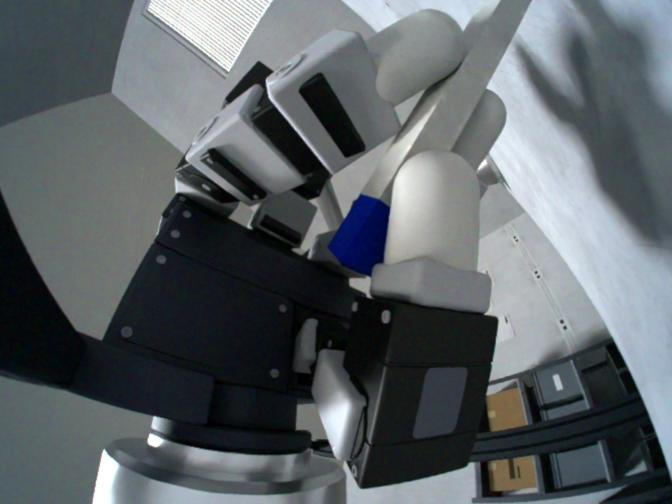

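>>> {"name": "move", "arguments": {
  "target": [
    [0,0,0,0,0,0,0,0,0,0,0,0,0,0,0,0,0,0,0,0,0,0,0.4,-0.6,0,0,0,0,0,0,0.863,0.44,-0.839,-0.986,0.903,-0.678,-0.607,0.903,-0.959,0,0.956,0.5,0.863,-0.465,-0.839,-0.986,0,-0.75],
    [0,0,0,0,0,0,0,0,0,0,0,0,0,0,0,0,0,0,0,0,0,0,0.4,-0.6,0,0,0,0,0,0,0.863,0.44,-0.839,-0.986,0.937,-0.678,-0.534,0.968,-0.959,0,0.956,0.5,0.863,-0.465,-0.839,-0.986,0,-0.85]
  ],
  "cameras": ["cam_right_wrist"]
}}

Scene clock: 5320.23 s.
left_arm: end_effector_position=(+0.2927, +0.8847, +0.2300) hand_goal=(+0.000, +0.000, +0.000, +0.000, +0.000, +0.000, +0.000, +0.000, +0.000, +0.000, +0.000, +0.000, +0.000, +0.000, +0.000, +0.000) hand_measured=(-0.018, +0.000, -0.006, -0.004, -0.002, -0.006, +0.002, -0.002, -0.018, +0.000, -0.008, -0.004, -0.016, +0.000, -0.008, -0.004) hand_current_ma=(-89, +0, -29, -15, -10, -31, +8, -6, -87, +0, -35, -14, -78, +0, -31, -14) hand_state=(goal, goal, goal, goal, goal, goal, goal, goal, goal, goal, goal, goal, goal, goal, goal, goal) hand_current_limit=0.40 hand_speed=-0.60 end_effector_quat_wxyz=(+0.000, +0.016, +1.000, +0.000) | right_arm: end_effector_position=(+0.3525, -0.0456, +0.1294) hand_goal=(+0.862, +0.440, -0.840, -0.986, +0.936, -0.678, -0.534, +0.968, -0.960, +0.000, +0.956, +0.500, +0.862, -0.466, -0.840, -0.986) hand_measured=(+0.828, +0.410, -0.864, -0.990, +0.938, -0.678, -0.582, +0.938, -0.944, -0.004, +0.954, +0.498, +0.854, -0.418, -0.844, -0.988) hand_current_ma=(-57, -36, -31, -2, +1, +0, -134, -70, +18, -1, -1, -1, -6, +75, -2, +0) hand_state=(blocked, blocked, blocked, goal, goal, goal, blocked, blocked, goal, goal, goal, goal, goal, blocked, goal, goal) hand_current_limit=0.00 hand_speed=-0.85 end_effector_quat_wxyz=(+0.702, -0.700, +0.090, -0.091)
Joint positions: left_arm=[-0.281 -1.556 2.144 0.983 1.571 1.29] | right_arm=[0.499 -1.294 2.163 -0.873 0.77 0.001]
Joint torques (N m): left_arm=[0.33 -48.35 -43.57 6.4 0.69 -0.25] | right_arm=[-12.56 -71.95 -20.94 -3.01 -0.75 3.21]
Wrist force (N): left_arm=[0.0 0.3 0.3] | right_arm=[0.6 -0.4 -0.6]
Wrist torque (N m): left_arm=[0.23 0.03 -0.01] | right_arm=[-0.12 -0.11 0.12]
Wrist force, peak (N): left_arm=[-0.3 -0.1 1.0] | right_arm=[1.6 -0.9 -0.5]
Hand target: left_arm +0.2927, +0.8847, +0.2300; +0.000, +0.016, +1.000, +0.000 | right_arm +0.3525, -0.0456, +0.1294; +0.702, -0.700, +0.090, -0.091
Off the commanded pose: left_arm 0.000 m, 0 deg | right_arm 0.000 m, 0 deg.
move: done
Images, in order (width x height): cam_right_wrist 672x504.

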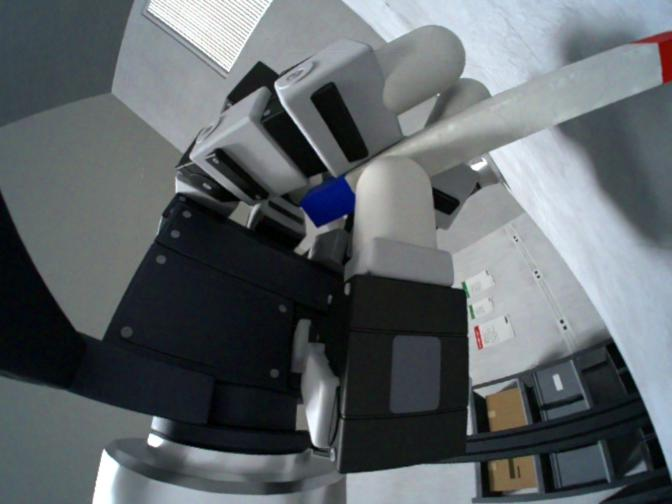

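>>> {"name": "zoom_image", "arguments": {
  "camera": "cam_right_wrist",
  "region": [260, 0, 672, 300]
}}

Scaled by 1.223 from the camera's 672x504 image, which has a finer 960x720 frame.

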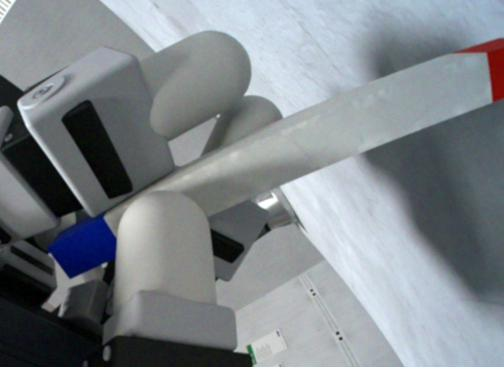

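>>> {"name": "move", "arguments": {
  "target": [0,0,0,0,0,0,0,0,0,0,0,0,0,0,0,0,0,0,0,0,0,0,0.4,-0.6,0,0.1,0,0,0,0,0.863,0.44,-0.839,-0.986,0.937,-0.678,-0.534,0.968,-0.959,0,0.956,0.5,0.863,-0.465,-0.839,-0.986,0,-0.85],
  "cameras": ["cam_right_wrist","cam_high"],
  "speed": 0.02,
  "stop_force": 4
}}

Scene clock: 5862.57 s.
left_arm: end_effector_position=(+0.2927, +0.8847, +0.2300) hand_goal=(+0.000, +0.000, +0.000, +0.000, +0.000, +0.000, +0.000, +0.000, +0.000, +0.000, +0.000, +0.000, +0.000, +0.000, +0.000, +0.000) hand_measured=(-0.018, +0.000, -0.006, -0.004, -0.002, -0.006, +0.002, -0.002, -0.018, +0.000, -0.008, -0.004, -0.016, +0.000, -0.008, -0.004) hand_current_ma=(-89, +0, -29, -15, -10, -31, +8, -6, -87, +0, -35, -14, -78, +0, -31, -14) hand_state=(goal, goal, goal, goal, goal, goal, goal, goal, goal, goal, goal, goal, goal, goal, goal, goal) hand_current_limit=0.40 hand_speed=-0.60 end_effector_quat_wxyz=(+0.000, +0.016, +1.000, +0.000) | right_arm: end_effector_position=(+0.3525, -0.0455, +0.1112) hand_goal=(+0.862, +0.440, -0.840, -0.986, +0.936, -0.678, -0.534, +0.968, -0.960, +0.000, +0.956, +0.500, +0.862, -0.466, -0.840, -0.986) hand_measured=(+0.824, +0.416, -0.864, -0.990, +0.958, -0.670, -0.580, +0.964, -0.946, -0.004, +0.954, +0.498, +0.850, -0.418, -0.848, -0.988) hand_current_ma=(-69, -28, -31, -2, +30, +7, -122, -4, +17, -1, -1, -1, -12, +75, -5, +0) hand_state=(blocked, blocked, blocked, goal, blocked, goal, blocked, goal, goal, goal, goal, goal, goal, blocked, goal, goal) hand_current_limit=0.00 hand_speed=-0.85 end_effector_quat_wxyz=(+0.702, -0.700, +0.090, -0.091)
Joint positions: left_arm=[-0.281 -1.556 2.144 0.983 1.571 1.29] | right_arm=[0.499 -1.266 2.172 -0.909 0.77 0.001]
Joint torques (N m): left_arm=[0.05 -47.47 -45.15 5.98 0.57 -0.44] | right_arm=[-3.94 -73.47 -41.53 0.27 1.1 0]
Wrist force (N): left_arm=[0.6 -0.1 -0.2] | right_arm=[0.8 -0.5 -0.8]
Wrist torque (N m): left_arm=[0.22 -0.07 0.05] | right_arm=[-0.13 -0.14 0.14]
Wrist force, peak (N): left_arm=[0.4 0.4 1.0] | right_arm=[1.4 -4.7 -0.7]
Hand target: left_arm +0.2927, +0.8847, +0.2300; +0.000, +0.016, +1.000, +0.000 | right_arm +0.3525, -0.0455, +0.1112; +0.702, -0.700, +0.090, -0.091 (not the last commanded pose)
Off the commanded pose: left_arm 0.000 m, 0 deg | right_arm 0.042 m, 0 deg.
move: contact (right_arm)
Images, in order (width x height): cam_high 672x504, cam_right_wrist 672x504.

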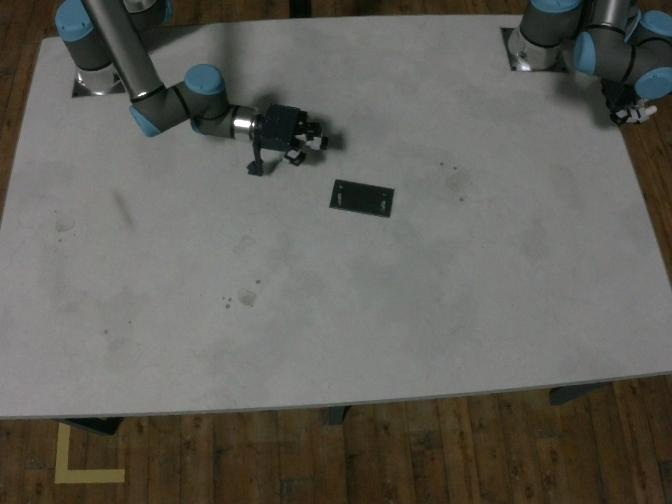

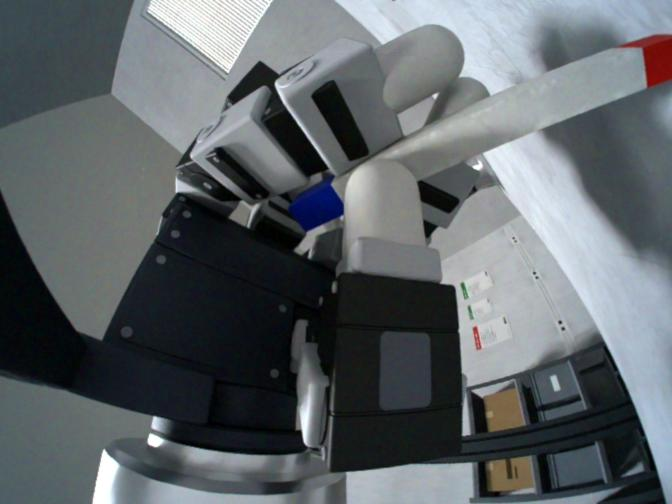

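>>> {"name": "move", "arguments": {
  "target": [0,0,0,0,0,0,0,0,0,0,0,0,0,0,0,0,0,0,0,0,0,0,0.4,-0.6,0.0767,0.075,0,0,0,0,0.863,0.44,-0.839,-0.986,0.937,-0.678,-0.534,0.968,-0.959,0,0.956,0.5,0.863,-0.465,-0.839,-0.986,0,-0.85],
  "cameras": ["cam_right_wrist","cam_high"],
  "speed": 0.03,
  "stop_force": 7
}}

Scene clock: 5878.93 s.
left_arm: end_effector_position=(+0.2927, +0.8847, +0.2300) hand_goal=(+0.000, +0.000, +0.000, +0.000, +0.000, +0.000, +0.000, +0.000, +0.000, +0.000, +0.000, +0.000, +0.000, +0.000, +0.000, +0.000) hand_measured=(-0.018, +0.000, -0.006, -0.004, -0.002, -0.006, +0.002, -0.002, -0.018, +0.000, -0.008, -0.004, -0.016, +0.000, -0.008, -0.004) hand_current_ma=(-89, +0, -29, -15, -10, -31, +8, -6, -87, +0, -35, -14, -78, +0, -31, -14) hand_state=(goal, goal, goal, goal, goal, goal, goal, goal, goal, goal, goal, goal, goal, goal, goal, goal) hand_current_limit=0.40 hand_speed=-0.60 end_effector_quat_wxyz=(+0.000, +0.016, +1.000, +0.000) | right_arm: end_effector_position=(+0.3654, -0.0489, +0.0982) hand_goal=(+0.862, +0.440, -0.840, -0.986, +0.936, -0.678, -0.534, +0.968, -0.960, +0.000, +0.956, +0.500, +0.862, -0.466, -0.840, -0.986) hand_measured=(+0.816, +0.408, -0.868, -0.990, +0.958, -0.670, -0.578, +0.970, -0.946, -0.004, +0.954, +0.498, +0.848, -0.412, -0.844, -0.986) hand_current_ma=(-94, -41, -41, -2, +30, +9, -118, +1, +17, -1, -1, -1, -16, +87, -3, +0) hand_state=(blocked, blocked, blocked, goal, blocked, goal, blocked, goal, goal, goal, goal, goal, goal, blocked, goal, goal) hand_current_limit=0.00 hand_speed=-0.85 end_effector_quat_wxyz=(+0.702, -0.700, +0.090, -0.091)
Joint positions: left_arm=[-0.281 -1.556 2.144 0.983 1.571 1.29] | right_arm=[0.482 -1.238 2.165 -0.931 0.753 0.001]
Joint torques (N m): left_arm=[0.3 -50.28 -44.01 6.15 0.88 -0.21] | right_arm=[12.52 -74.77 -15.07 0.76 2.17 1.1]
Wrist force (N): left_arm=[-0.3 0.4 0.4] | right_arm=[0.9 -3.9 -0.3]
Wrist torque (N m): left_arm=[0.22 0.06 -0.04] | right_arm=[-0.37 -0.18 0.26]
Wrist force, peak (N): left_arm=[-0.8 -0.4 0.9] | right_arm=[0.1 -10.6 -0.2]
Hand target: left_arm +0.2927, +0.8847, +0.2300; +0.000, +0.016, +1.000, +0.000 | right_arm +0.3654, -0.0489, +0.0982; +0.702, -0.700, +0.090, -0.091 (not the last commanded pose)
Off the commanded pose: left_arm 0.000 m, 0 deg | right_arm 0.046 m, 0 deg.
move: contact (right_arm)
Images, in order (width x height): cam_high 672x504, cam_right_wrist 672x504.

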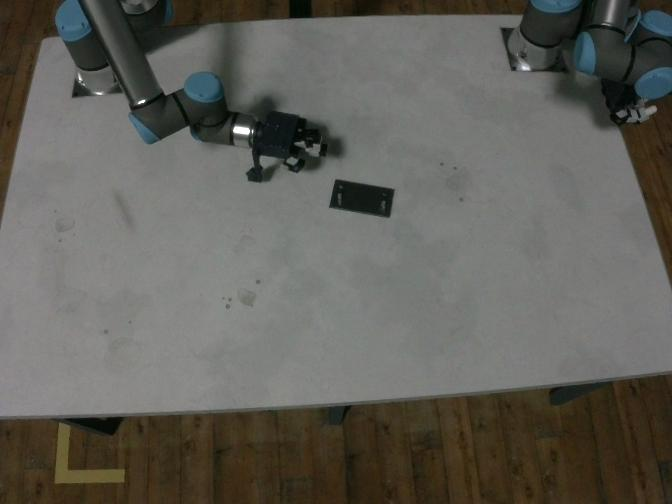

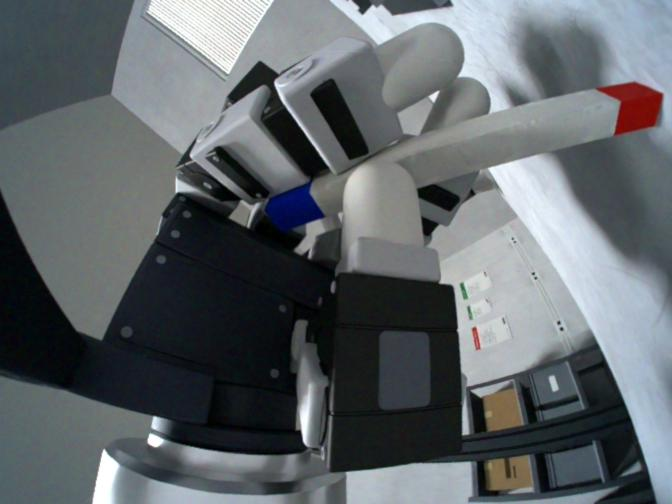

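>>> {"name": "move", "arguments": {
  "target": [0,0,0,0,0,0,0,0,0,0,0,0,0,0,0,0,0,0,0,0,0,0,0.4,-0.6,0.06,0.053,0,0,0,0,0.863,0.44,-0.839,-0.986,0.95,-0.678,-0.565,0.968,-0.959,0,0.956,0.5,0.863,-0.465,-0.839,-0.986,0,-0.85],
  "cameras": ["cam_right_wrist"],
  "speed": 0.02,
  "stop_force": 7
}}

Scene clock: 5888.27 s.
left_arm: end_effector_position=(+0.2927, +0.8847, +0.2300) hand_goal=(+0.000, +0.000, +0.000, +0.000, +0.000, +0.000, +0.000, +0.000, +0.000, +0.000, +0.000, +0.000, +0.000, +0.000, +0.000, +0.000) hand_measured=(-0.018, +0.000, -0.006, -0.004, -0.002, -0.006, +0.002, -0.002, -0.018, +0.000, -0.008, -0.004, -0.016, +0.000, -0.008, -0.004) hand_current_ma=(-89, +0, -29, -15, -10, -31, +8, -6, -87, +0, -35, -14, -78, +0, -31, -14) hand_state=(goal, goal, goal, goal, goal, goal, goal, goal, goal, goal, goal, goal, goal, goal, goal, goal) hand_current_limit=0.40 hand_speed=-0.60 end_effector_quat_wxyz=(+0.000, +0.016, +1.000, +0.000) | right_arm: end_effector_position=(+0.3694, -0.0499, +0.0946) hand_goal=(+0.862, +0.440, -0.840, -0.986, +0.950, -0.678, -0.566, +0.968, -0.960, +0.000, +0.956, +0.500, +0.862, -0.466, -0.840, -0.986) hand_measured=(+0.824, +0.392, -0.868, -0.990, +0.964, -0.670, -0.590, +0.970, -0.946, -0.004, +0.954, +0.498, +0.848, -0.412, -0.840, -0.986) hand_current_ma=(-71, -75, -41, -2, +16, +9, -49, +1, +17, -1, -1, -1, -16, +87, +0, +0) hand_state=(blocked, blocked, blocked, goal, goal, goal, blocked, goal, goal, goal, goal, goal, goal, blocked, goal, goal) hand_current_limit=0.00 hand_speed=-0.85 end_effector_quat_wxyz=(+0.702, -0.700, +0.090, -0.091)
Joint positions: left_arm=[-0.281 -1.556 2.144 0.983 1.571 1.29] | right_arm=[0.477 -1.23 2.163 -0.937 0.748 0.001]
Joint torques (N m): left_arm=[0.48 -45.94 -44.34 6.34 1.08 -0.28] | right_arm=[10.19 -74.04 -13.97 0.45 1.9 -1.91]
Wrist force (N): left_arm=[-0.1 -0.2 0.7] | right_arm=[-0.9 -7.2 -0.2]
Wrist torque (N m): left_arm=[0.14 0.04 0.00] | right_arm=[-0.52 -0.04 0.41]
Wrist force, peak (N): left_arm=[-0.4 0.0 0.9] | right_arm=[-1.2 -13.1 0.0]
Hand target: left_arm +0.2927, +0.8847, +0.2300; +0.000, +0.016, +1.000, +0.000 | right_arm +0.3694, -0.0499, +0.0946; +0.702, -0.700, +0.090, -0.091 (not the last commanded pose)
Off the commanded pose: left_arm 0.000 m, 0 deg | right_arm 0.043 m, 0 deg.
move: contact (right_arm)
Images, in order (width x height): cam_right_wrist 672x504.

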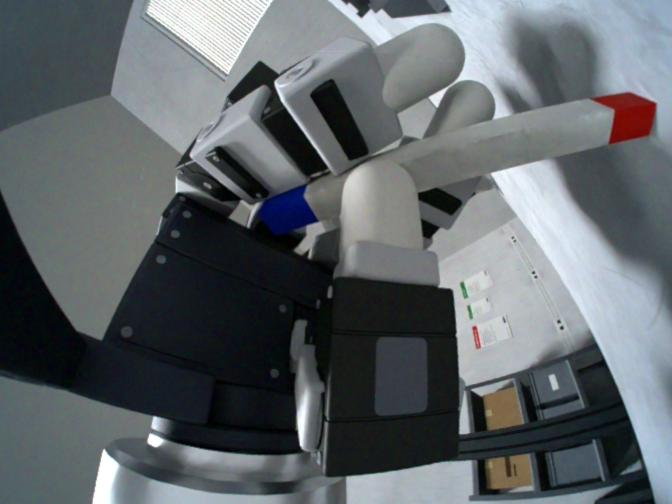

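>>> {"name": "move", "arguments": {
  "target": [
    [0,0,0,0,0,0,0,0,0,0,0,0,0,0,0,0,0,0,0,0,0,0,0.4,-0.6,0,0,0,0,0,0,0.84,0.42,-0.855,-0.986,0.955,-0.678,-0.6,0.968,-0.959,0,0.956,0.5,0.85,-0.43,-0.84,-0.986,0,-0.94],
    [0,0,0,0,0,0,0,0,0,0,0,0,0,0,0,0,0,0,0,0,0,0,0.4,-0.6,0,0,0,0,0,0,0.84,0.42,-0.855,-0.986,0.955,-0.678,-0.62,0.968,-0.959,0,0.956,0.5,0.85,-0.43,-0.84,-0.986,0,-0.94]
  ],
  "cameras": ["cam_right_wrist"]
}}

Scene clock: 5903.87 s.
left_arm: end_effector_position=(+0.2927, +0.8847, +0.2300) hand_goal=(+0.000, +0.000, +0.000, +0.000, +0.000, +0.000, +0.000, +0.000, +0.000, +0.000, +0.000, +0.000, +0.000, +0.000, +0.000, +0.000) hand_measured=(-0.018, +0.000, -0.006, -0.004, -0.002, -0.006, +0.002, -0.002, -0.018, +0.000, -0.008, -0.004, -0.016, +0.000, -0.008, -0.004) hand_current_ma=(-89, +0, -29, -15, -10, -31, +8, -6, -87, +0, -35, -14, -78, +0, -31, -14) hand_state=(goal, goal, goal, goal, goal, goal, goal, goal, goal, goal, goal, goal, goal, goal, goal, goal) hand_current_limit=0.40 hand_speed=-0.60 end_effector_quat_wxyz=(+0.000, +0.016, +1.000, +0.000) | right_arm: end_effector_position=(+0.3693, -0.0499, +0.0946) hand_goal=(+0.840, +0.420, -0.856, -0.986, +0.954, -0.678, -0.620, +0.968, -0.960, +0.000, +0.956, +0.500, +0.850, -0.430, -0.840, -0.986) hand_measured=(+0.832, +0.396, -0.862, -0.990, +0.956, -0.674, -0.618, +0.968, -0.946, -0.004, +0.954, +0.498, +0.842, -0.408, -0.840, -0.986) hand_current_ma=(-7, -25, -5, -2, +1, +3, +0, +0, +17, -1, -1, -1, -6, +22, +0, +0) hand_state=(goal, blocked, goal, goal, goal, goal, goal, goal, goal, goal, goal, goal, goal, blocked, goal, goal) hand_current_limit=0.00 hand_speed=-0.94 end_effector_quat_wxyz=(+0.702, -0.700, +0.090, -0.091)
Joint positions: left_arm=[-0.281 -1.556 2.144 0.983 1.571 1.29] | right_arm=[0.477 -1.23 2.163 -0.937 0.748 0.001]
Joint torques (N m): left_arm=[-1.73 -45.33 -44.55 6.23 0.97 -0.38] | right_arm=[11.53 -70.57 -18.75 0.43 1.7 -1.48]
Wrist force (N): left_arm=[-0.3 0.1 0.4] | right_arm=[0.7 -1.1 -0.4]
Wrist torque (N m): left_arm=[0.19 0.06 -0.03] | right_arm=[-0.18 -0.15 0.19]
Wrist force, peak (N): left_arm=[-0.5 -0.4 1.0] | right_arm=[-0.6 -8.0 -0.7]
Hand target: left_arm +0.2927, +0.8847, +0.2300; +0.000, +0.016, +1.000, +0.000 | right_arm +0.3694, -0.0499, +0.0946; +0.702, -0.700, +0.090, -0.091
Off the commanded pose: left_arm 0.000 m, 0 deg | right_arm 0.000 m, 0 deg.
move: done
Images, in order (width x height): cam_right_wrist 672x504.

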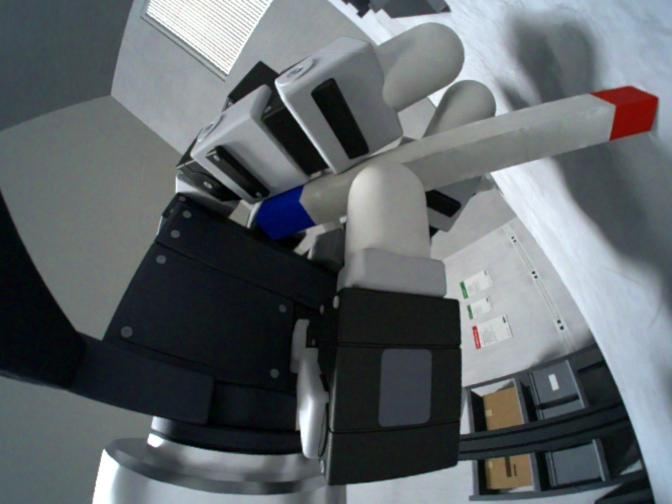

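>>> {"name": "move", "arguments": {
  "target": [0,0,0,0,0,0,0,0,0,0,0,0,0,0,0,0,0,0,0,0,0,0,0.4,-0.6,0.06,0.05,0,0,0,0,0.84,0.42,-0.855,-0.986,0.955,-0.678,-0.62,0.968,-0.959,0,0.956,0.5,0.85,-0.43,-0.84,-0.986,0,-0.94],
  "cameras": ["cam_right_wrist"],
  "speed": 0.02,
  "stop_force": 7
}}

Scene clock: 5912.37 s.
left_arm: end_effector_position=(+0.2927, +0.8847, +0.2300) hand_goal=(+0.000, +0.000, +0.000, +0.000, +0.000, +0.000, +0.000, +0.000, +0.000, +0.000, +0.000, +0.000, +0.000, +0.000, +0.000, +0.000) hand_measured=(-0.018, +0.000, -0.006, -0.004, -0.002, -0.006, +0.002, -0.002, -0.018, +0.000, -0.008, -0.004, -0.016, +0.000, -0.008, -0.004) hand_current_ma=(-89, +0, -29, -15, -10, -31, +8, -6, -87, +0, -35, -14, -78, +0, -31, -14) hand_state=(goal, goal, goal, goal, goal, goal, goal, goal, goal, goal, goal, goal, goal, goal, goal, goal) hand_current_limit=0.40 hand_speed=-0.60 end_effector_quat_wxyz=(+0.000, +0.016, +1.000, +0.000) | right_arm: end_effector_position=(+0.3921, -0.0558, +0.0752) hand_goal=(+0.840, +0.420, -0.856, -0.986, +0.954, -0.678, -0.620, +0.968, -0.960, +0.000, +0.956, +0.500, +0.850, -0.430, -0.840, -0.986) hand_measured=(+0.850, +0.384, -0.858, -0.990, +0.962, -0.674, -0.632, +0.966, -0.946, -0.004, +0.954, +0.498, +0.838, -0.412, -0.840, -0.986) hand_current_ma=(+10, -49, -1, -2, +6, +3, -16, -2, +17, -1, -1, -1, -13, +16, +0, +0) hand_state=(goal, blocked, goal, goal, goal, goal, goal, goal, goal, goal, goal, goal, goal, goal, goal, goal) hand_current_limit=0.00 hand_speed=-0.94 end_effector_quat_wxyz=(+0.702, -0.700, +0.090, -0.091)
Joint positions: left_arm=[-0.281 -1.556 2.144 0.983 1.571 1.29] | right_arm=[0.448 -1.185 2.147 -0.966 0.719 0.001]
Joint torques (N m): left_arm=[-0.16 -47.67 -44.14 6.19 0.36 -0.34] | right_arm=[11.55 -75.13 -13.17 1.25 1.94 2.27]
Wrist force (N): left_arm=[-0.1 0.7 0.4] | right_arm=[0.7 -6.3 -0.3]
Wrist torque (N m): left_arm=[0.26 0.03 -0.03] | right_arm=[-0.47 -0.13 0.23]
Wrist force, peak (N): left_arm=[0.0 0.0 1.3] | right_arm=[-0.8 -11.2 0.6]
Hand target: left_arm +0.2927, +0.8847, +0.2300; +0.000, +0.016, +1.000, +0.000 | right_arm +0.3921, -0.0558, +0.0752; +0.702, -0.700, +0.090, -0.091 (not the last commanded pose)
Off the commanded pose: left_arm 0.000 m, 0 deg | right_arm 0.016 m, 0 deg.
move: contact (right_arm)
Images, in order (width x height): cam_right_wrist 672x504.

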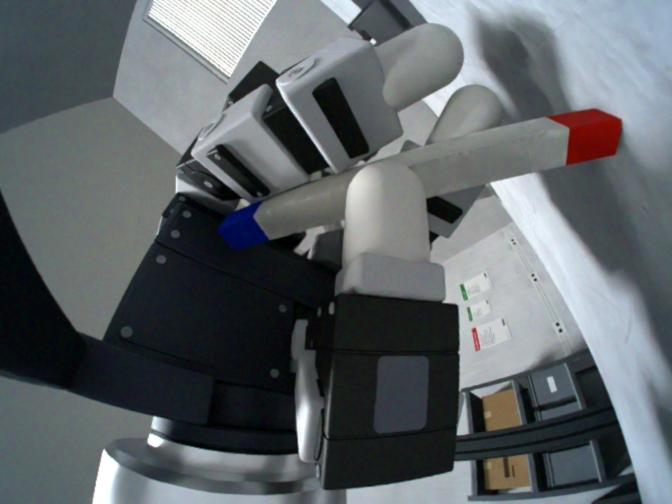

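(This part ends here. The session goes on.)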